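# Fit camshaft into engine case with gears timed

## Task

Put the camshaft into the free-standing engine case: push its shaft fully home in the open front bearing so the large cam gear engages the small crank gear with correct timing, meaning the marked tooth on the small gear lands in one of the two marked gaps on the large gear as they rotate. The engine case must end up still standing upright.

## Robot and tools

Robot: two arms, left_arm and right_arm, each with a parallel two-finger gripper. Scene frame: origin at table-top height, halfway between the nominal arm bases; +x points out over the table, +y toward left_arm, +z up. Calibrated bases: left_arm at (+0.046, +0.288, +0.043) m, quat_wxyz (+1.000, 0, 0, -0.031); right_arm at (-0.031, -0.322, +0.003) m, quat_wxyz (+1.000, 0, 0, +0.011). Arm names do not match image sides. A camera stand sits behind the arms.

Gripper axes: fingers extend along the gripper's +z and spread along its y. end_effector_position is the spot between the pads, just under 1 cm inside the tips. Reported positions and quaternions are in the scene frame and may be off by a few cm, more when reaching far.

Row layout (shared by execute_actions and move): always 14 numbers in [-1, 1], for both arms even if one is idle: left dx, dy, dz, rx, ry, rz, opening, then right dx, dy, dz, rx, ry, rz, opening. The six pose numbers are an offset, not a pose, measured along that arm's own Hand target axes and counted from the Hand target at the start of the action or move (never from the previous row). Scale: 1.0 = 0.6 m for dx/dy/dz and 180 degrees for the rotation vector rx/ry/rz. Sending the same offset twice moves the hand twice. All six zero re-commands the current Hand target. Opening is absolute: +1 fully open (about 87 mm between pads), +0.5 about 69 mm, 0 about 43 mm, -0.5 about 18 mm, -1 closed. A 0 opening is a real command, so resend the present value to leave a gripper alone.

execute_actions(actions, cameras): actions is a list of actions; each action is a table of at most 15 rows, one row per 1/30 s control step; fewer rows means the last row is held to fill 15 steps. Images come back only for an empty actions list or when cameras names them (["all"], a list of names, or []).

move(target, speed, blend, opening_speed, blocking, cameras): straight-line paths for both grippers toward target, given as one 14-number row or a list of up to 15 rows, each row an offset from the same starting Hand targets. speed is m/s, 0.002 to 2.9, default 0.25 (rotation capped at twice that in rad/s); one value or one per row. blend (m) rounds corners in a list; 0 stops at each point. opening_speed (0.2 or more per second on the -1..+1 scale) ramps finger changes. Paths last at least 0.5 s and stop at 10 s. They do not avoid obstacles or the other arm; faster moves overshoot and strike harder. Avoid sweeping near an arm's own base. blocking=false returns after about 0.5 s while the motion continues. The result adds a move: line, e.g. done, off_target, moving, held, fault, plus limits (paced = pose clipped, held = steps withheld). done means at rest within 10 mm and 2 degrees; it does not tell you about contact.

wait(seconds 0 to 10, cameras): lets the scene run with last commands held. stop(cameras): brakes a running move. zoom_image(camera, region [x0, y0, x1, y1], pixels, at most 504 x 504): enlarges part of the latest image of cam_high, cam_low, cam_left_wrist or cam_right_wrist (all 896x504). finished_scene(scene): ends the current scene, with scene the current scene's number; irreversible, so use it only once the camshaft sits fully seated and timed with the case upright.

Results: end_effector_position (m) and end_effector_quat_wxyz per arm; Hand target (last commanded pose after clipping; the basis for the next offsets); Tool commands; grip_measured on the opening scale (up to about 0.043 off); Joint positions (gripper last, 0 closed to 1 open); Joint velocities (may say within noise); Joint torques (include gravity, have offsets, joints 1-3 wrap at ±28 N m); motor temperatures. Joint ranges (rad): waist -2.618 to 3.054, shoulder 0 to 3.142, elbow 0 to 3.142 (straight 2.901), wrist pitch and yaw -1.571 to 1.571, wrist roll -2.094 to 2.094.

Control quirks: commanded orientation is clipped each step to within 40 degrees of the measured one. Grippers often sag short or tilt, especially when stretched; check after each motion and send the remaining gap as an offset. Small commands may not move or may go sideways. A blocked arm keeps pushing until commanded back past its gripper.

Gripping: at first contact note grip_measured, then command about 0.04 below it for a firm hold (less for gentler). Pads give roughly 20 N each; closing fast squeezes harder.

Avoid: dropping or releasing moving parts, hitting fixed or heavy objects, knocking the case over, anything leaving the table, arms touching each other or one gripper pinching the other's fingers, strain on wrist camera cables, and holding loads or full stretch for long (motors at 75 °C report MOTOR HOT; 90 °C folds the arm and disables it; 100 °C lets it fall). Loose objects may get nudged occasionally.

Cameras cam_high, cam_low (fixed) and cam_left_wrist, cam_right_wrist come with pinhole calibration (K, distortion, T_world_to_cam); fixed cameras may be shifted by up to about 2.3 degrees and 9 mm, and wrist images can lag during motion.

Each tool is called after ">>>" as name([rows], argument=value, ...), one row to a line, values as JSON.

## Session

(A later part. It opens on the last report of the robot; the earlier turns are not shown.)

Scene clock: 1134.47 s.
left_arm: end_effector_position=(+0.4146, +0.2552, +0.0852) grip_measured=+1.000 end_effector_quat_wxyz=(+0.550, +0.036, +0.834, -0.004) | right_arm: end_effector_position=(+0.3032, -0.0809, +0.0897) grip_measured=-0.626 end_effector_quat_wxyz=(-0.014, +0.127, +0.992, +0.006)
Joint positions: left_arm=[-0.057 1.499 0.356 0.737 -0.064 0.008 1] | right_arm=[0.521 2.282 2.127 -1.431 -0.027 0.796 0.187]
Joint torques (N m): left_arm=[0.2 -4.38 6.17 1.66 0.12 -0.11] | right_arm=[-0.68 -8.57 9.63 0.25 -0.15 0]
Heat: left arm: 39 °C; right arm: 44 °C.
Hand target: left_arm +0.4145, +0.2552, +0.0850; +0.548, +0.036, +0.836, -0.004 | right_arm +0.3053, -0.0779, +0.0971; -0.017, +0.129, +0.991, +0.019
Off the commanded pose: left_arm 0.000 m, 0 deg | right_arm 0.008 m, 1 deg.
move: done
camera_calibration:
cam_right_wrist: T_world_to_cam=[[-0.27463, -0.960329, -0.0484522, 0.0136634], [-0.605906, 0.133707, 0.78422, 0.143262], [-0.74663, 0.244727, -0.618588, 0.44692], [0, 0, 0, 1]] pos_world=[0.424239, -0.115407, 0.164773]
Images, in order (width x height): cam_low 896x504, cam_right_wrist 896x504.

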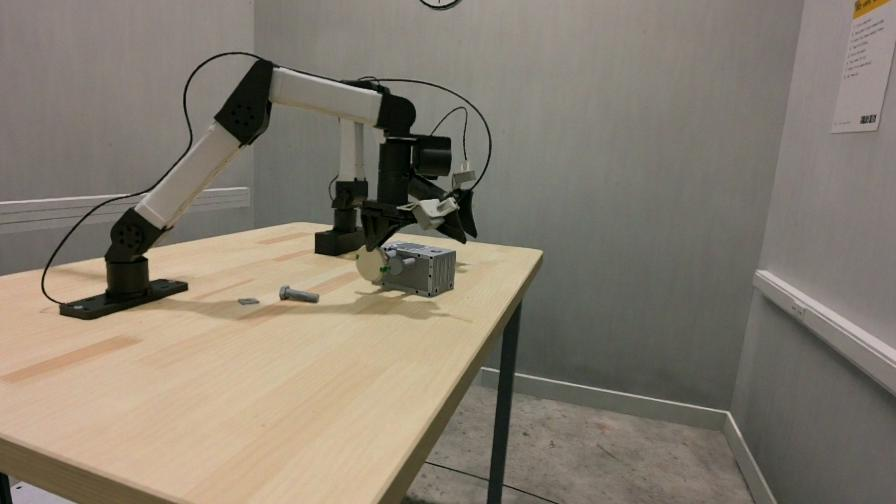

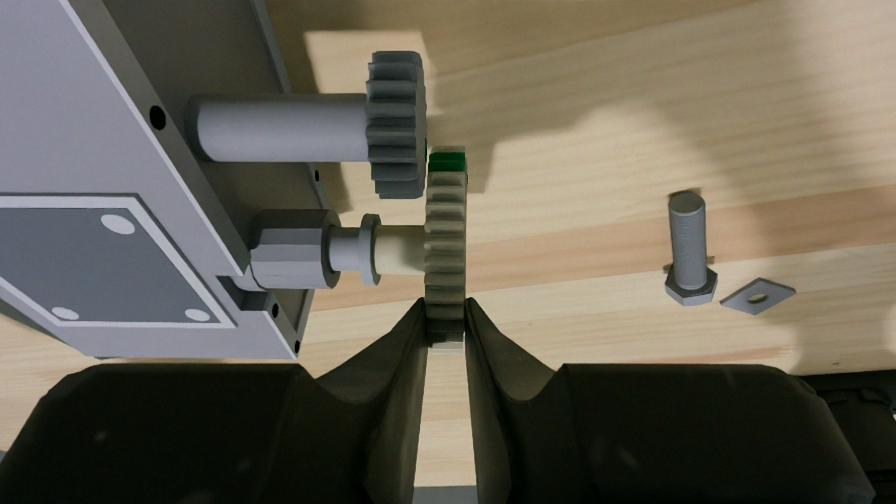

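>>> move(target=[0,0,0,0,0,0,1,0,0.02,0,0,0,0,-0.85], speed=0.03, cameras=["cam_right_wrist","cam_low"])

>>> zoom_image(camera="cam_low", region=[350, 240, 420, 290])

>>> zoom_image(camera="cam_right_wrist", region=[320, 0, 520, 260])

Scene clock: 1149.23 s.
left_arm: end_effector_position=(+0.4146, +0.2552, +0.0852) grip_measured=+1.000 end_effector_quat_wxyz=(+0.550, +0.036, +0.834, -0.004) | right_arm: end_effector_position=(+0.3042, -0.0803, +0.0900) grip_measured=-0.627 end_effector_quat_wxyz=(-0.027, +0.127, +0.992, -0.004)
Joint positions: left_arm=[-0.057 1.499 0.356 0.737 -0.064 0.008 1] | right_arm=[0.521 2.331 2.209 -1.494 -0.027 0.795 0.186]
Joint torques (N m): left_arm=[0.08 -4.51 6.02 1.59 0.13 -0.06] | right_arm=[0.8 -8.84 9.99 0.48 -0.16 0.2]
Heat: left arm: 39 °C; right arm: 45 °C.
Hand target: left_arm +0.4145, +0.2552, +0.0850; +0.548, +0.036, +0.836, -0.004 | right_arm +0.3084, -0.0663, +0.0975; -0.017, +0.129, +0.991, +0.019
Off the commanded pose: left_arm 0.000 m, 0 deg | right_arm 0.016 m, 3 deg.
move: off_target (right_arm)
camera_calibration:
cam_right_wrist: T_world_to_cam=[[-0.275181, -0.961051, -0.0256107, 0.0125604], [-0.584779, 0.146179, 0.797913, 0.136954], [-0.763092, 0.234548, -0.602228, 0.450426], [0, 0, 0, 1]] pos_world=[0.427261, -0.113595, 0.162304]
Images, in order (width x height): cam_low 896x504, cam_right_wrist 896x504.

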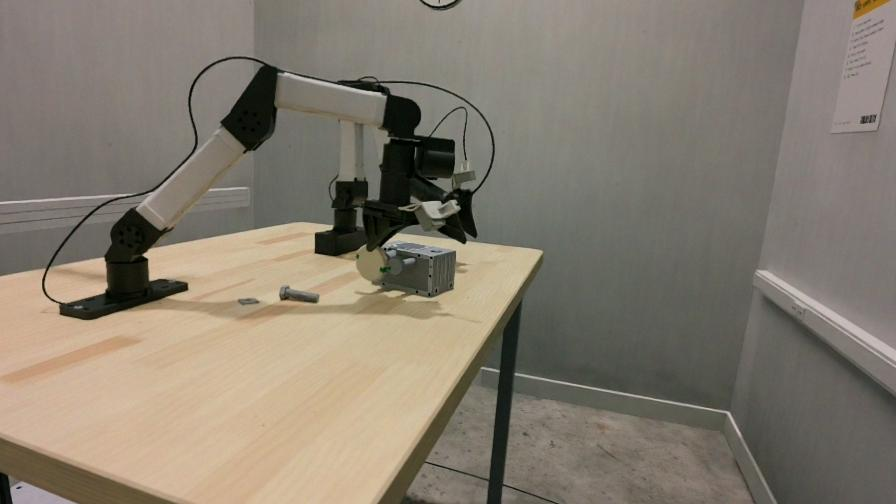

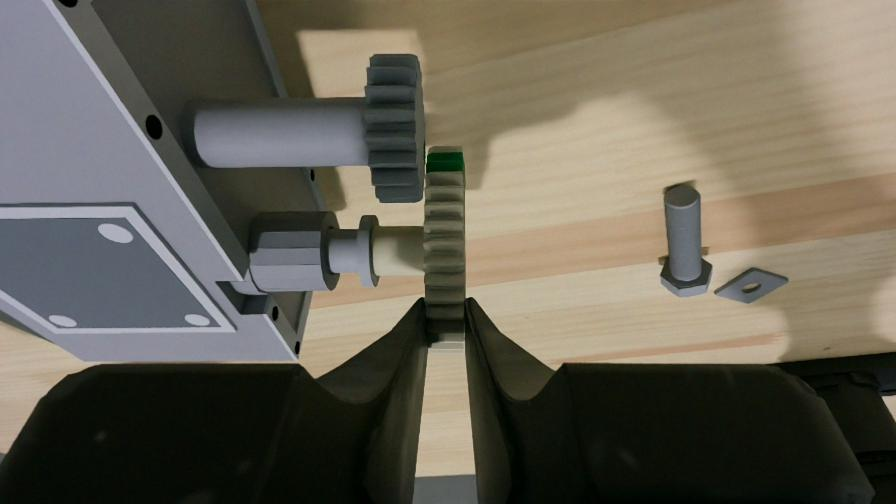

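Scaled by 7.200 from the camera's 896x504 image, which has a finer 1280x720 frame.

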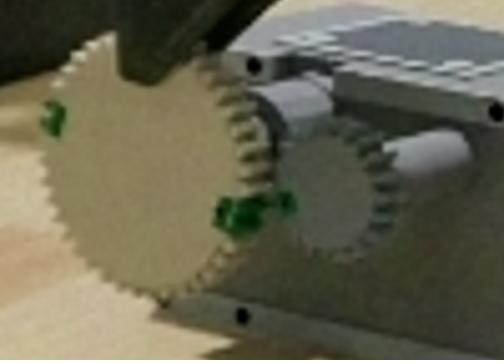

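Scaled by 1.938 from the camera's 896x504 image, which has a finer 1280x720 frame.

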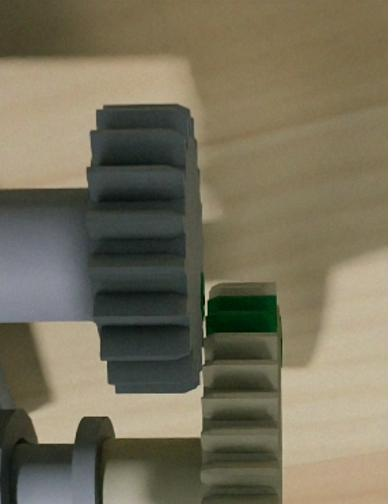

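>>> move(target=[0,0,0,0,0,0,1,0.002,0.004,0,0,-0.016,0,-0.85], speed=0.02, cameras=["cam_right_wrist","cam_low"])

>>> zoom_image(camera="cam_low", region=[350, 240, 420, 290])

>>> zoom_image(camera="cam_right_wrist", region=[320, 0, 520, 260])

Scene clock: 1160.17 s.
left_arm: end_effector_position=(+0.4146, +0.2552, +0.0852) grip_measured=+1.000 end_effector_quat_wxyz=(+0.550, +0.036, +0.834, -0.004) | right_arm: end_effector_position=(+0.3036, -0.0801, +0.0893) grip_measured=-0.628 end_effector_quat_wxyz=(-0.019, +0.125, +0.992, -0.012)
Joint positions: left_arm=[-0.057 1.499 0.356 0.737 -0.064 0.008 1] | right_arm=[0.531 2.325 2.198 -1.487 -0.005 0.803 0.186]
Joint torques (N m): left_arm=[0.09 -4.7 6.08 1.63 0.15 -0.1] | right_arm=[1.57 -11.4 5.56 0.97 0.01 0.34]
Heat: left arm: 39 °C; right arm: 47 °C.
Hand target: left_arm +0.4145, +0.2552, +0.0850; +0.548, +0.036, +0.836, -0.004 | right_arm +0.3078, -0.0637, +0.0975; +0.008, +0.129, +0.991, +0.015
Off the commanded pose: left_arm 0.000 m, 0 deg | right_arm 0.019 m, 4 deg.
move: off_target (right_arm)
camera_calibration:
cam_right_wrist: T_world_to_cam=[[-0.272217, -0.962151, -0.0127648, 0.0105312], [-0.596243, 0.158251, 0.787052, 0.142606], [-0.755243, 0.22186, -0.616755, 0.447348], [0, 0, 0, 1]] pos_world=[0.425751, -0.111683, 0.1638]
Images, in order (width x height): cam_low 896x504, cam_right_wrist 896x504.

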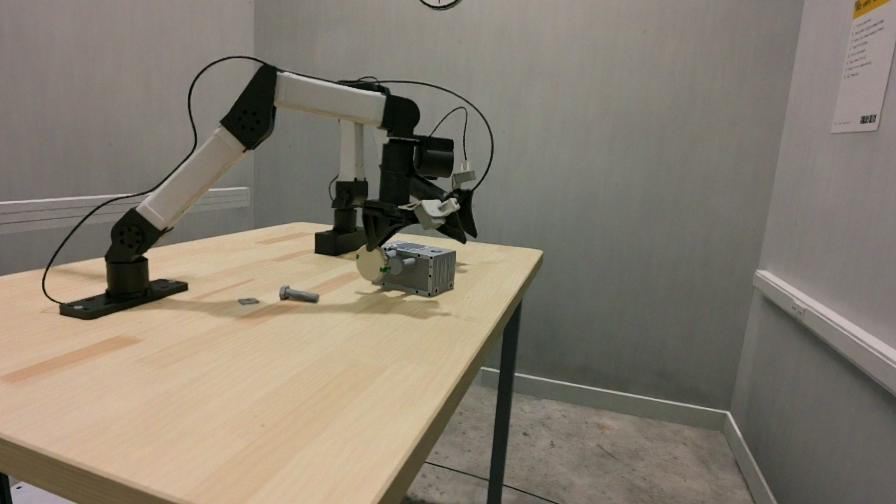

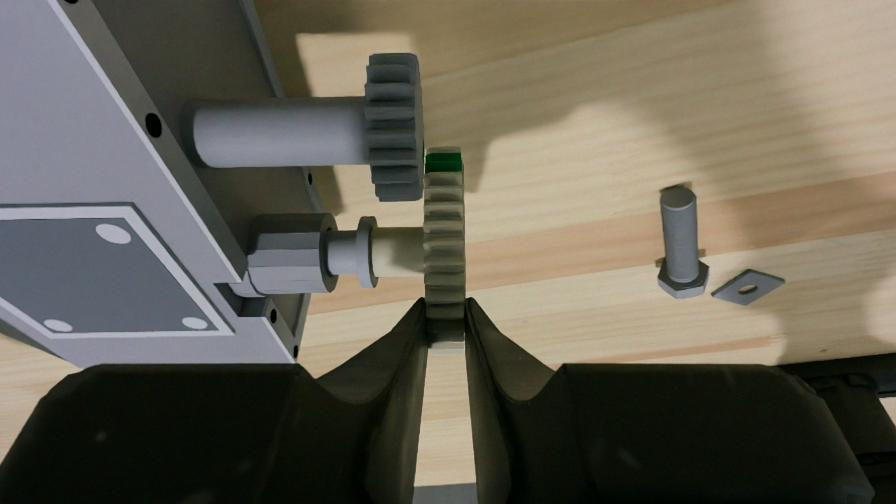

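Scaled by 7.200 from the camera's 896x504 image, which has a finer 1280x720 frame.

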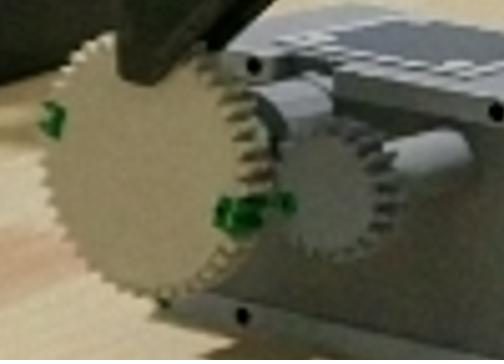

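Scaled by 1.938 from the camera's 896x504 image, which has a finer 1280x720 frame.

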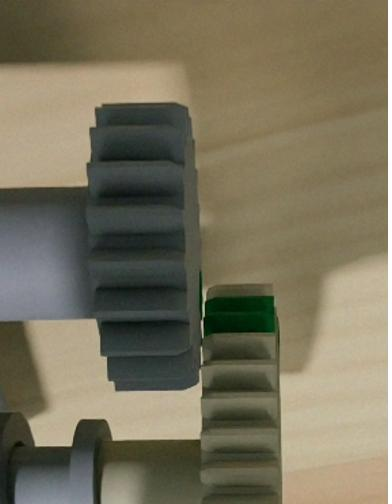

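>>> move([
  [0,0,0,0,0,0,1,0,-0.045,0,0,0,0,-0.85],
  [0,0,0,0,0,0,1,0.002,-0.045,0,0,-0.014,0,-0.85],
  [0,0,0,0,0,0,1,0.002,-0.006,0,0,-0.014,0,-0.85],
], speed=0.04, cameras=["cam_right_wrist","cam_low"])

>>> zoom_image(camera="cam_low", region=[350, 240, 420, 290])

>>> zoom_image(camera="cam_right_wrist", region=[320, 0, 520, 260])

Scene clock: 1183.10 s.
left_arm: end_effector_position=(+0.4146, +0.2552, +0.0852) grip_measured=+1.000 end_effector_quat_wxyz=(+0.550, +0.036, +0.834, -0.004) | right_arm: end_effector_position=(+0.3020, -0.0781, +0.0897) grip_measured=-0.627 end_effector_quat_wxyz=(+0.020, +0.125, +0.992, -0.002)
Joint positions: left_arm=[-0.057 1.499 0.356 0.737 -0.064 0.008 1] | right_arm=[0.55 2.231 2.053 -1.366 0.029 0.821 0.186]
Joint torques (N m): left_arm=[0.17 -4.52 6.24 1.64 0.13 -0.1] | right_arm=[0.77 -8.44 9.99 0.55 0.02 0.26]
Motor temperatures (°C): left_arm=[22 32 33 39 22 22 22] | right_arm=[23 45 44 28 23 24 25]
Heat: left arm: 39 °C; right arm: 45 °C.
Hand target: left_arm +0.4145, +0.2552, +0.0850; +0.548, +0.036, +0.836, -0.004 | right_arm +0.3059, -0.0669, +0.0974; +0.030, +0.130, +0.991, +0.012
Off the commanded pose: left_arm 0.000 m, 0 deg | right_arm 0.014 m, 2 deg.
move: off_target (right_arm)
camera_calibration:
cam_right_wrist: T_world_to_cam=[[-0.2679, -0.962524, -0.0421544, 0.0132512], [-0.656366, 0.150308, 0.739318, 0.16284], [-0.705275, 0.225732, -0.672035, 0.436226], [0, 0, 0, 1]] pos_world=[0.418092, -0.110192, 0.173327]
Images, in order (width x height): cam_low 896x504, cam_right_wrist 896x504.

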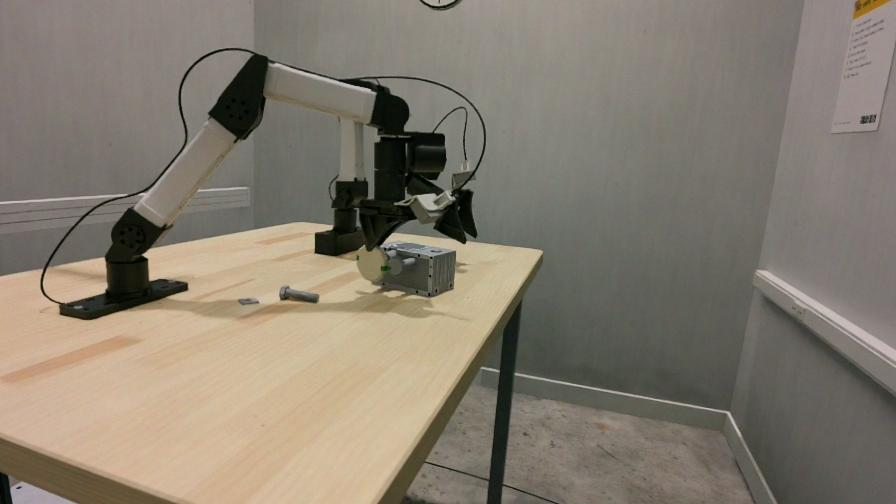

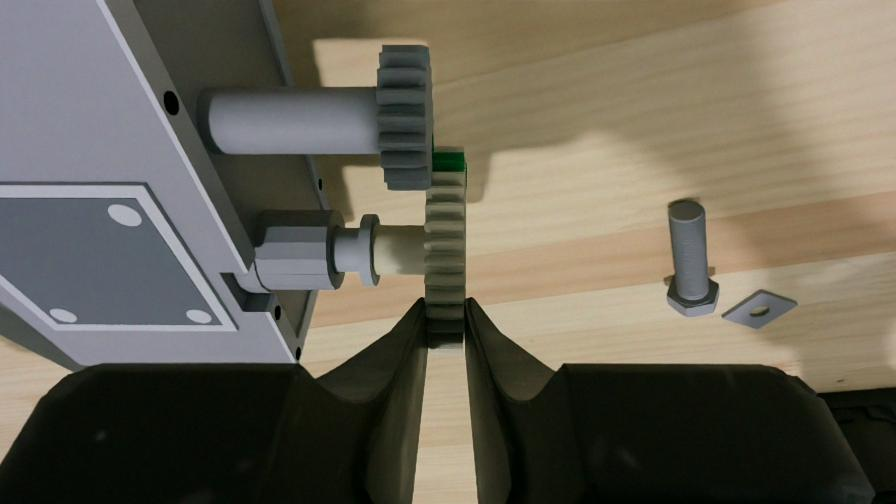

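Scaled by 7.200 from the camera's 896x504 image, which has a finer 1280x720 frame.

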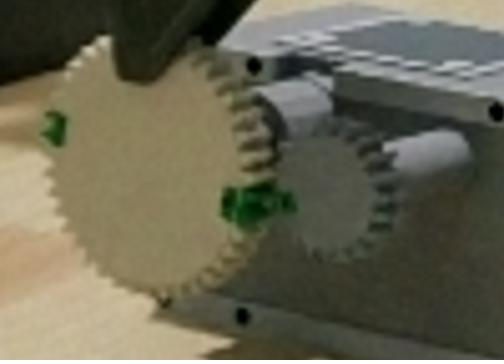

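Scaled by 1.938 from the camera's 896x504 image, which has a finer 1280x720 frame.

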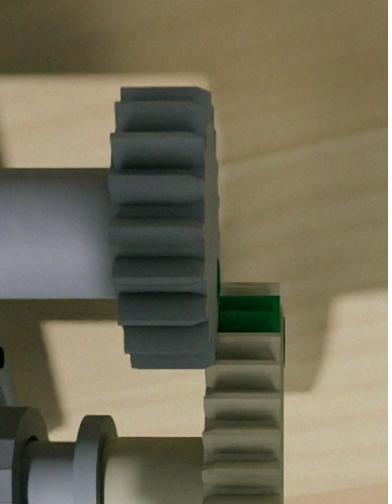

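>>> move(target=[0,0,0,0,0,0,1,0,0.016,0,0,0,0,-0.85], speed=0.03, cameras=["cam_right_wrist","cam_low"])

>>> zoom_image(camera="cam_low", region=[350, 240, 420, 290])

>>> zoom_image(camera="cam_right_wrist", region=[320, 0, 520, 260])

Scene clock: 1210.17 s.
left_arm: end_effector_position=(+0.4146, +0.2552, +0.0852) grip_measured=+1.000 end_effector_quat_wxyz=(+0.550, +0.036, +0.834, -0.004) | right_arm: end_effector_position=(+0.3028, -0.0767, +0.0899) grip_measured=-0.628 end_effector_quat_wxyz=(+0.014, +0.124, +0.992, -0.014)
Joint positions: left_arm=[-0.057 1.499 0.356 0.737 -0.064 0.008 1] | right_arm=[0.556 2.268 2.114 -1.414 0.039 0.826 0.186]
Joint torques (N m): left_arm=[0.1 -4.55 6.22 1.61 0.13 -0.11] | right_arm=[1.43 -8.57 10.29 0.73 -0.08 0.36]
Heat: left arm: 39 °C; right arm: 46 °C.
Hand target: left_arm +0.4145, +0.2552, +0.0850; +0.548, +0.036, +0.836, -0.004 | right_arm +0.3084, -0.0577, +0.0977; +0.030, +0.130, +0.991, +0.012
Off the commanded pose: left_arm 0.000 m, 0 deg | right_arm 0.021 m, 4 deg.
move: off_target (right_arm)
camera_calibration:
cam_right_wrist: T_world_to_cam=[[-0.267776, -0.963307, -0.0183005, 0.0125726], [-0.646043, 0.165428, 0.745159, 0.160459], [-0.71479, 0.211359, -0.666635, 0.437852], [0, 0, 0, 1]] pos_world=[0.420003, -0.106977, 0.17255]
Images, in order (width x height): cam_low 896x504, cam_right_wrist 896x504.

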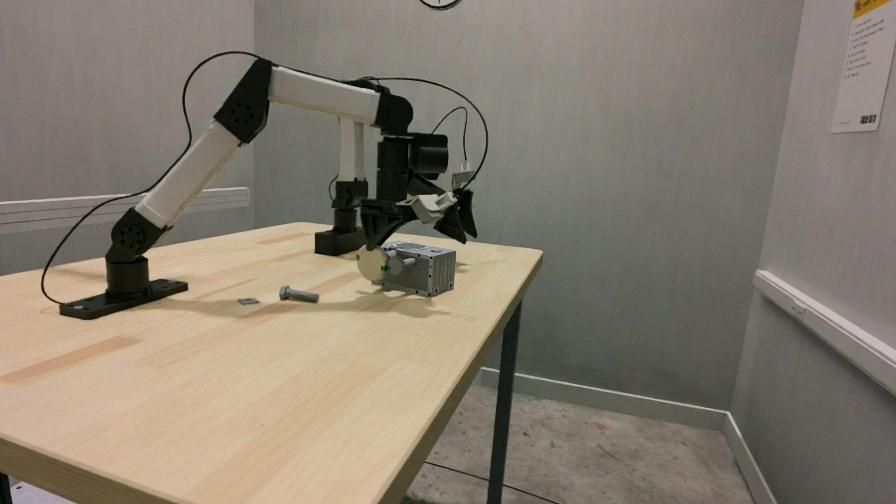

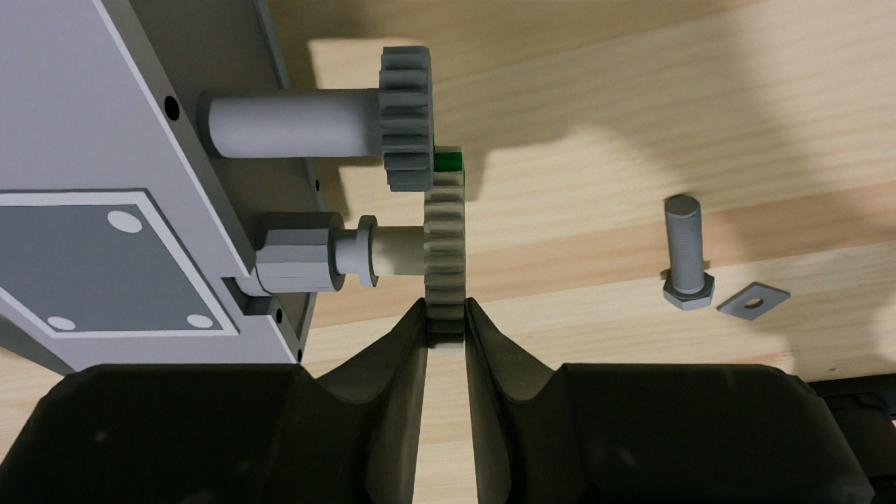

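Scaled by 7.200 from the camera's 896x504 image, which has a finer 1280x720 frame.

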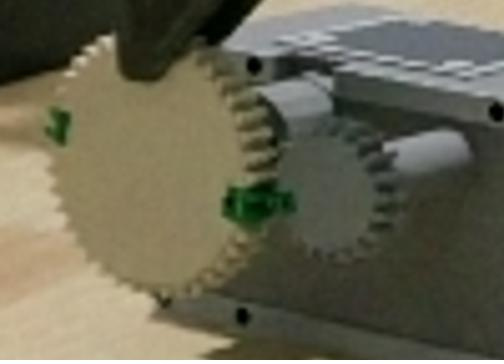

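Scaled by 1.938 from the camera's 896x504 image, which has a finer 1280x720 frame.

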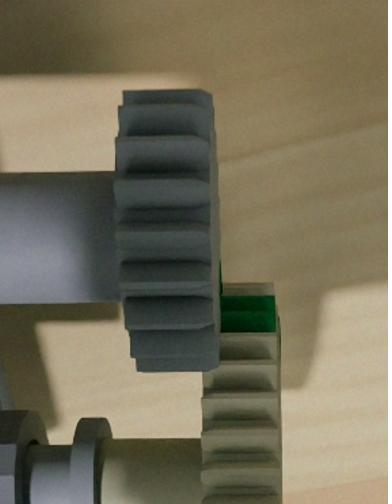

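>>> move([
  [0,0,0,0,0,0,1,0,-0.033,0,0,0,0,-0.85],
  [0,0,0,0,0,0,1,0,-0.033,0,0,0,0,0.05],
  [0,0,0,0,0,0,1,0,-0.033,-0.12,0,0,0,0.05],
  [0,0,0,0,0,0,1,-0.012,-0.124,-0.12,0,0,0,0.05],
  [0,0,0,0,0,0,1,-0.012,-0.124,-0.115,0,0,0,-1],
], speed=[0.08,0.05,0.12,0.2,0.2], cameras=["cam_right_wrist","cam_low"])

>>> zoom_image(camera="cam_low", region=[350, 240, 420, 290])

>>> zoom_image(camera="cam_right_wrist", region=[120, 0, 420, 260])

Scene clock: 1233.67 s.
left_arm: end_effector_position=(+0.4146, +0.2552, +0.0852) grip_measured=+1.000 end_effector_quat_wxyz=(+0.550, +0.036, +0.834, -0.004) | right_arm: end_effector_position=(+0.2908, -0.1374, +0.1522) grip_measured=-0.978 end_effector_quat_wxyz=(+0.009, +0.137, +0.991, -0.008)
Joint positions: left_arm=[-0.057 1.499 0.356 0.737 -0.064 0.008 1] | right_arm=[0.437 2.105 2.101 -1.561 0.024 0.732 0.011]
Joint torques (N m): left_arm=[0.02 -4.48 6.13 1.67 0.11 -0.09] | right_arm=[0.32 -10.78 5.97 0.75 0 -0.08]
Heat: left arm: 39 °C; right arm: 47 °C.
Hand target: left_arm +0.4145, +0.2552, +0.0850; +0.548, +0.036, +0.836, -0.004 | right_arm +0.2919, -0.1325, +0.1646; +0.030, +0.130, +0.991, +0.012
Off the commanded pose: left_arm 0.000 m, 0 deg | right_arm 0.013 m, 3 deg.
move: off_target (right_arm); target 5's new opening was sent with right_arm's hand 0.013 m and 4 deg from that target
camera_calibration:
cam_right_wrist: T_world_to_cam=[[-0.29245, -0.955876, -0.0278259, -0.0383032], [-0.635536, 0.172535, 0.752546, 0.113168], [-0.71454, 0.237767, -0.657951, 0.485874], [0, 0, 0, 1]] pos_world=[0.407897, -0.171663, 0.233452]
Images, in order (width x height): cam_low 896x504, cam_right_wrist 896x504.

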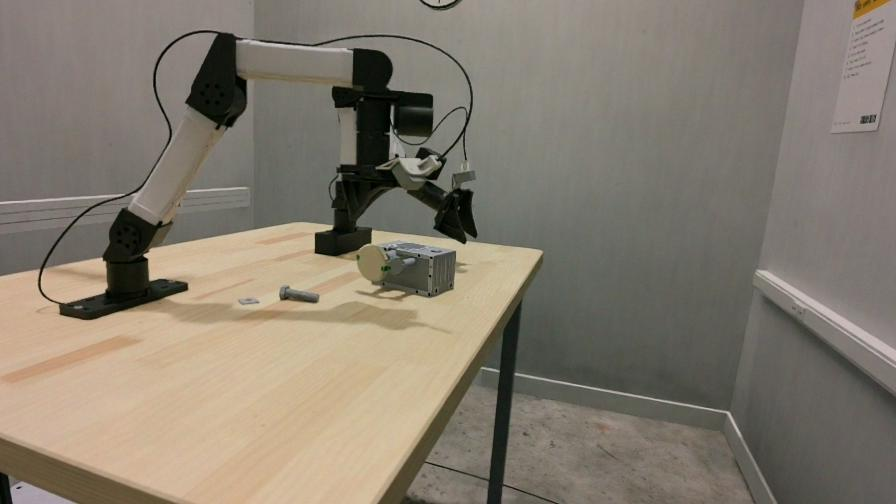

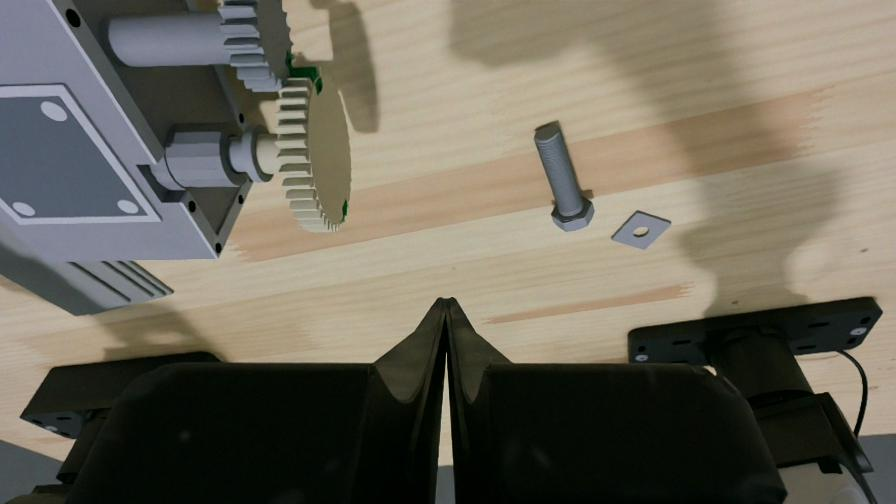

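Scaled by 7.200 from the camera's 896x504 image, which has a finer 1280x720 frame.

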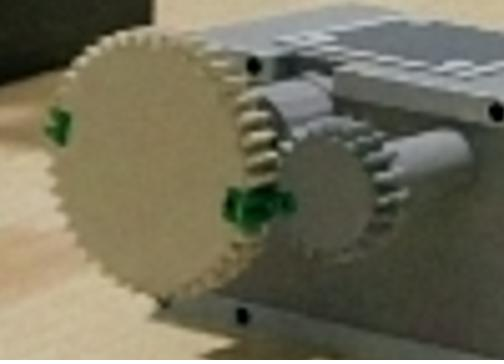

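Scaled by 1.680 from the camera's 896x504 image, which has a finer 1280x720 frame.

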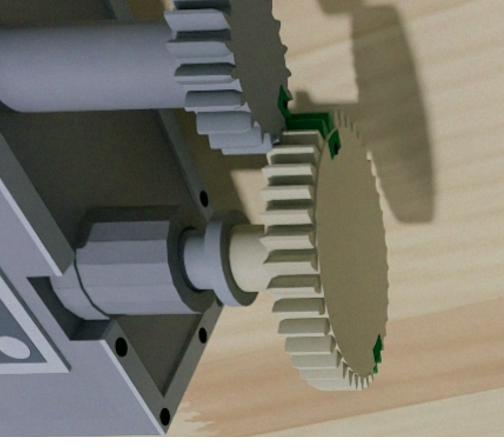

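>>> zoom_image(camera="cam_right_wrist", region=[250, 30, 350, 110])

Scaled by 5.040 from the camera's 896x504 image, which has a finer 1280x720 frame.

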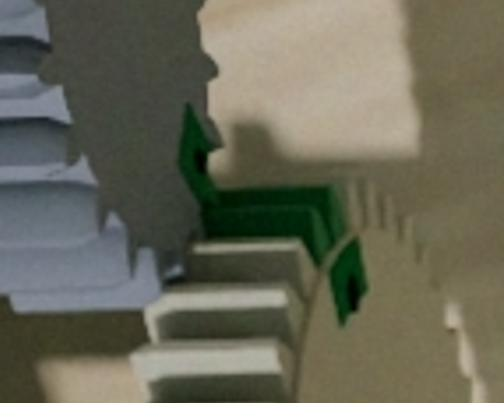

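>>> move([
  [0,0,0,0,0,0,1,0,0,0.158,0,0,0,-1],
  [0,0,0,0,0,0,1,-0.006,0.07,0.158,0,0,0,-1],
], speed=[0.15,0.1], cameras=["cam_right_wrist","cam_low"])

>>> zoom_image(camera="cam_low", region=[350, 240, 420, 290])

Scene clock: 1252.20 s.
left_arm: end_effector_position=(+0.4146, +0.2552, +0.0852) grip_measured=+1.000 end_effector_quat_wxyz=(+0.550, +0.036, +0.834, -0.004) | right_arm: end_effector_position=(+0.3088, -0.0957, +0.0654) grip_measured=-0.978 end_effector_quat_wxyz=(+0.027, +0.126, +0.992, +0.006)
Joint positions: left_arm=[-0.057 1.499 0.356 0.737 -0.064 0.008 1] | right_arm=[0.506 2.188 1.889 -1.222 0.023 0.779 0.011]
Joint torques (N m): left_arm=[0.2 -4.52 6.12 1.65 0.12 -0.1] | right_arm=[-0.05 -8.06 9.69 0.44 0.05 0.11]
Heat: left arm: 39 °C; right arm: 45 °C.
Hand target: left_arm +0.4145, +0.2552, +0.0850; +0.548, +0.036, +0.836, -0.004 | right_arm +0.3121, -0.0913, +0.0716; +0.030, +0.130, +0.991, +0.012
Off the commanded pose: left_arm 0.000 m, 0 deg | right_arm 0.008 m, 1 deg.
move: done
camera_calibration:
cam_right_wrist: T_world_to_cam=[[-0.26954, -0.961083, -0.0605601, -0.00104204], [-0.667843, 0.141251, 0.730776, 0.191102], [-0.693782, 0.237418, -0.679926, 0.426696], [0, 0, 0, 1]] pos_world=[0.423379, -0.1293, 0.150405]
Images, in order (width x height): cam_low 896x504, cam_right_wrist 896x504.

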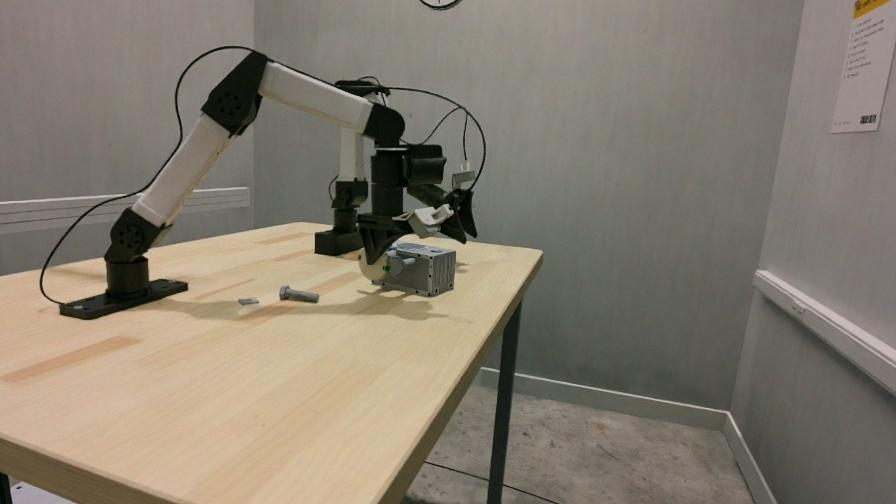

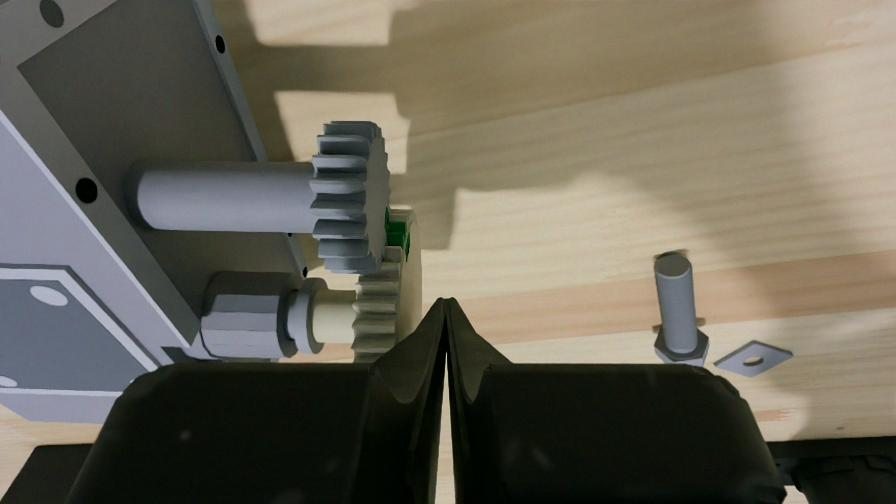

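Scaled by 7.200 from the camera's 896x504 image, which has a finer 1280x720 frame.

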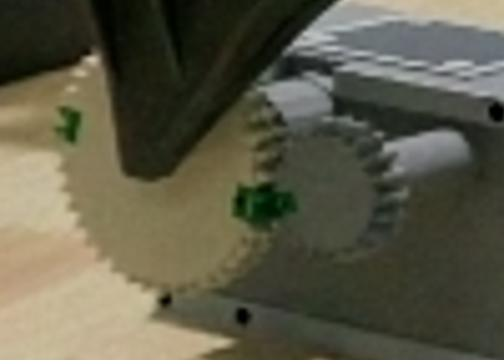

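>>> move(target=[0,0,0,0,0,0,1,0.003,0.022,0.003,0,0,0,-1], speed=0.04, cameras=["cam_right_wrist","cam_low"])

>>> zoom_image(camera="cam_low", region=[350, 240, 420, 290])

>>> zoom_image(camera="cam_right_wrist", region=[200, 80, 460, 370])

Scene clock: 1270.43 s.
left_arm: end_effector_position=(+0.4146, +0.2552, +0.0852) grip_measured=+1.000 end_effector_quat_wxyz=(+0.550, +0.036, +0.834, -0.004) | right_arm: end_effector_position=(+0.3104, -0.0874, +0.0648) grip_measured=-0.978 end_effector_quat_wxyz=(+0.023, +0.128, +0.991, +0.003)
Joint positions: left_arm=[-0.057 1.499 0.356 0.737 -0.064 0.008 1] | right_arm=[0.52 2.225 1.946 -1.253 0.024 0.798 0.011]
Joint torques (N m): left_arm=[0.14 -4.7 6.08 1.65 0.17 -0.1] | right_arm=[0.75 -8.14 9.72 0.54 0.06 0.17]
Heat: left arm: 39 °C; right arm: 48 °C.
Hand target: left_arm +0.4145, +0.2552, +0.0850; +0.548, +0.036, +0.836, -0.004 | right_arm +0.3138, -0.0781, +0.0701; +0.030, +0.130, +0.991, +0.012
Off the commanded pose: left_arm 0.000 m, 0 deg | right_arm 0.011 m, 1 deg.
move: off_target (right_arm)
camera_calibration:
cam_right_wrist: T_world_to_cam=[[-0.27476, -0.960027, -0.0534253, 0.00863744], [-0.660482, 0.148066, 0.736098, 0.189403], [-0.698764, 0.237537, -0.674763, 0.426629], [0, 0, 0, 1]] pos_world=[0.425583, -0.121092, 0.148916]
Images, in order (width x height): cam_low 896x504, cam_right_wrist 896x504.

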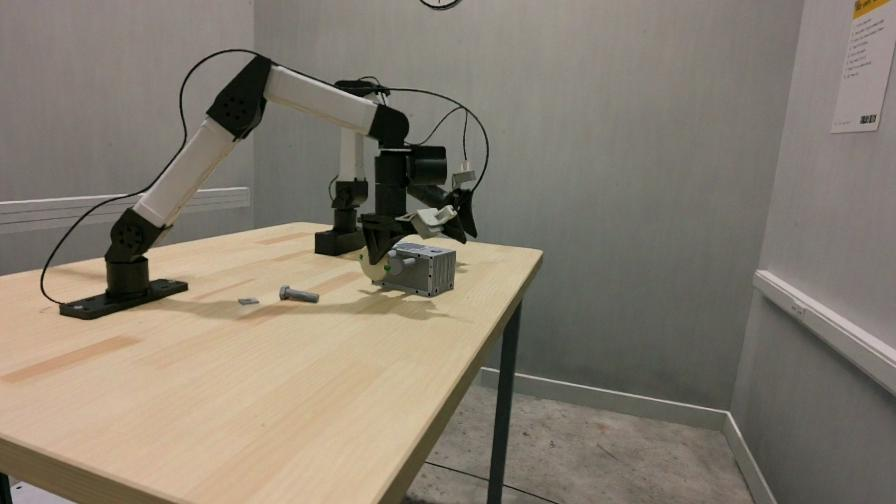

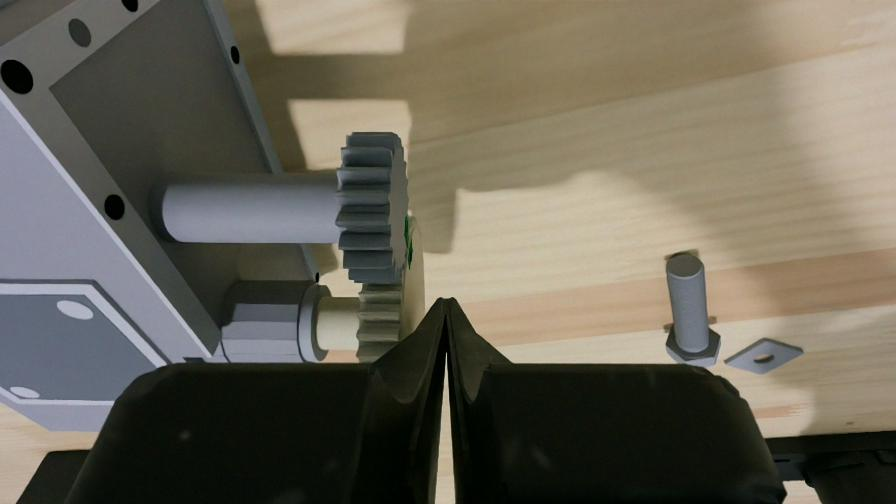

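Scaled by 7.200 from the camera's 896x504 image, which has a finer 1280x720 frame.

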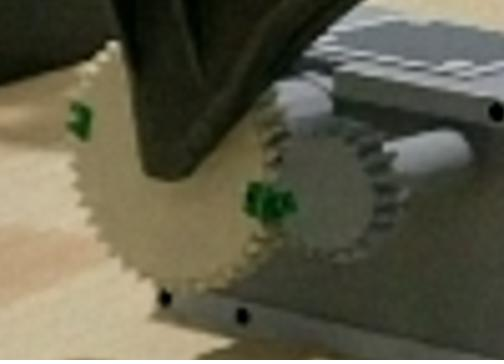

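Scaled by 1.738 from the camera's 896x504 image, which has a finer 1280x720 frame.

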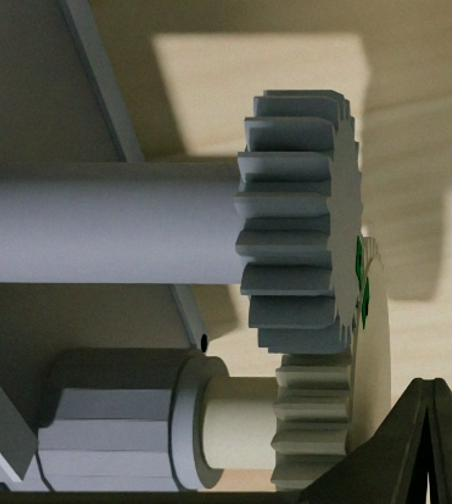

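>>> move([
  [0,0,0,0,0,0,1,0,0.013,0,0,0,0,-1],
  [0,0,0,0,0,0,1,0,-0.04,0,0,0,0,-1],
  [0,0,0,0,0,0,1,0,-0.12,-0.05,0,0,0,-1],
], speed=[0.03,0.08,0.12], cameras=["cam_right_wrist","cam_low","cam_high"])

>>> zoom_image(camera="cam_low", region=[350, 240, 420, 290])

>>> zoom_image(camera="cam_right_wrist", region=[0, 60, 300, 360])

Scene clock: 1282.53 s.
left_arm: end_effector_position=(+0.4146, +0.2552, +0.0852) grip_measured=+1.000 end_effector_quat_wxyz=(+0.550, +0.036, +0.834, -0.004) | right_arm: end_effector_position=(+0.2977, -0.1481, +0.0871) grip_measured=-0.978 end_effector_quat_wxyz=(+0.027, +0.134, +0.991, +0.003)
Joint positions: left_arm=[-0.057 1.499 0.356 0.737 -0.064 0.008 1] | right_arm=[0.406 2.039 1.745 -1.229 0.024 0.695 0.011]
Joint torques (N m): left_arm=[0.09 -4.62 6.26 1.65 0.14 -0.08] | right_arm=[-0.24 -10.1 6.05 0.47 -0.02 -0.08]
Heat: left arm: 39 °C; right arm: 47 °C.
Hand target: left_arm +0.4145, +0.2552, +0.0850; +0.548, +0.036, +0.836, -0.004 | right_arm +0.2935, -0.1482, +0.0977; +0.030, +0.130, +0.991, +0.012
Off the commanded pose: left_arm 0.000 m, 0 deg | right_arm 0.011 m, 1 deg.
move: off_target (right_arm)
camera_calibration:
cam_right_wrist: T_world_to_cam=[[-0.28504, -0.956928, -0.055153, -0.0482979], [-0.664911, 0.155956, 0.73046, 0.176619], [-0.690396, 0.244882, -0.680725, 0.446415], [0, 0, 0, 1]] pos_world=[0.411872, -0.183081, 0.172209]
Images, in order (width x height): cam_high 896x504, cam_low 896x504, cam_right_wrist 896x504.

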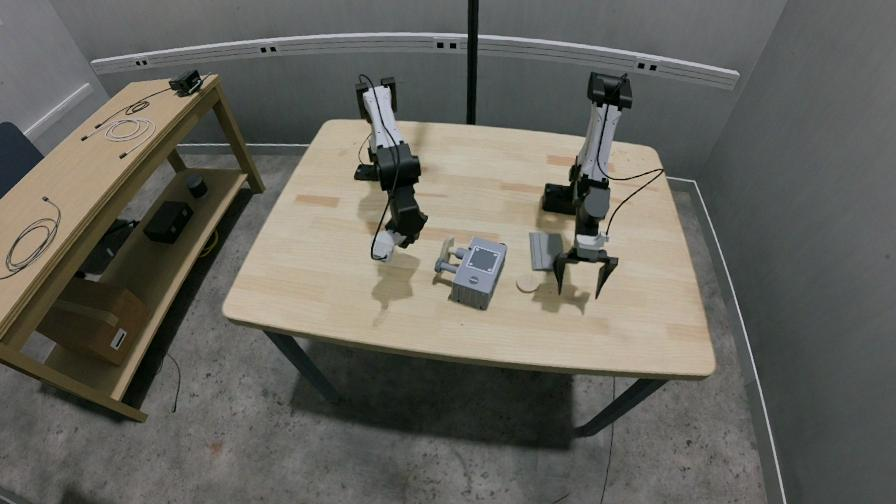

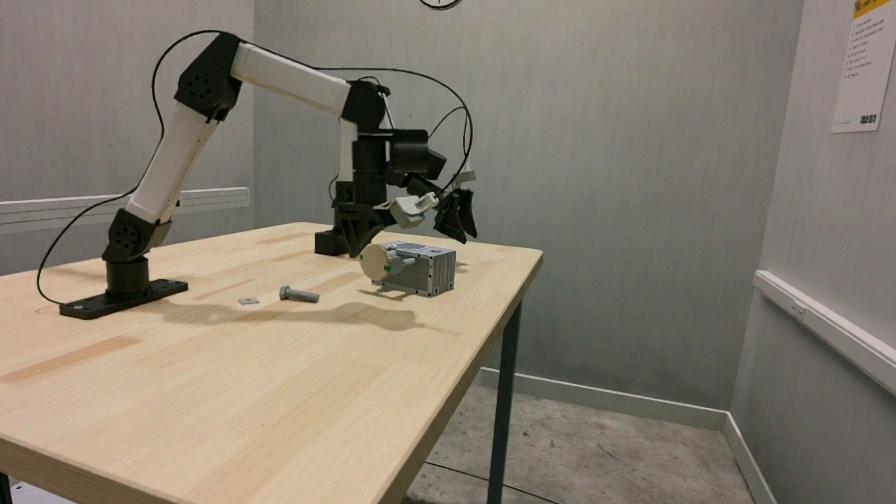

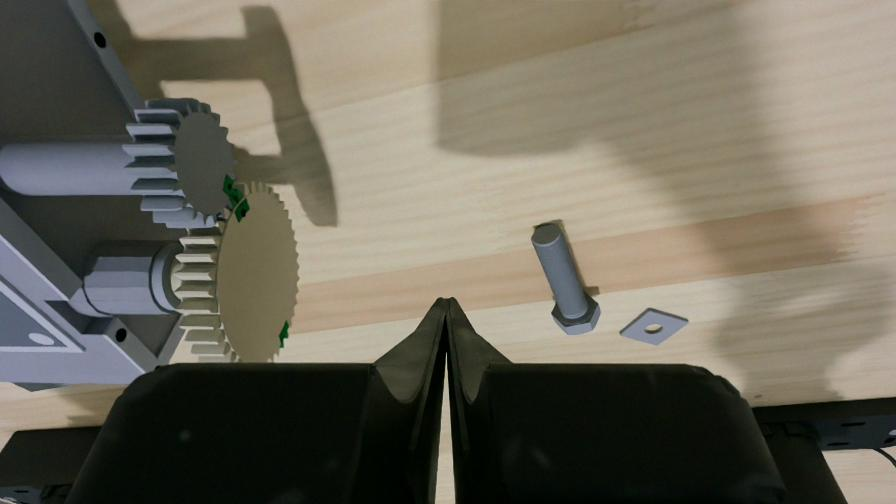

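Scaled by 7.200 from the camera's 896x504 image, which has a finer 1280x720 frame.

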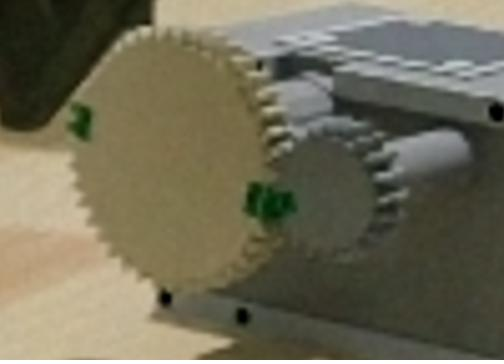

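Scaled by 1.680 from the camera's 896x504 image, which has a finer 1280x720 frame.

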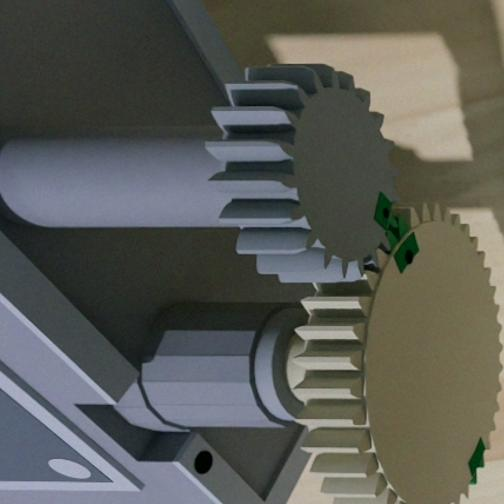

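Seated flush. Inspect the mark pairing.

>>> zoom_image(camera="cam_right_wrist", region=[190, 150, 280, 240])

>>> zoom_image(camera="cam_low", region=[370, 255, 410, 280])

Scaled by 5.600 from the camera's 896x504 image, which has a finer 1280x720 frame.

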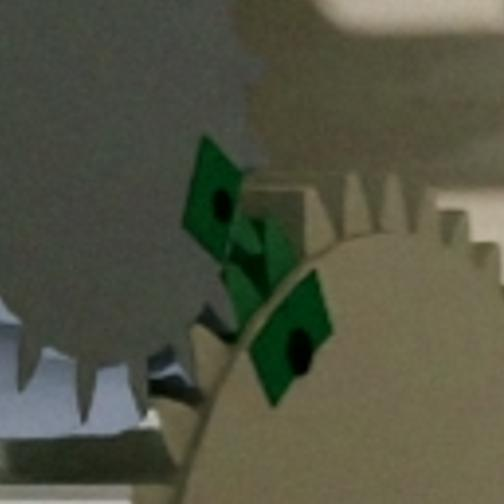

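Scaled by 12.600 from the camera's 896x504 image, which has a finer 1280x720 frame.

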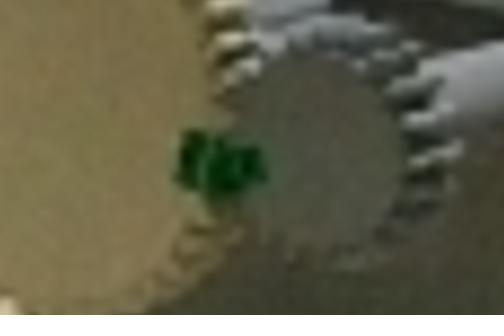

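>>> finished_scene(scene=1)

The scene is finished: the task was done.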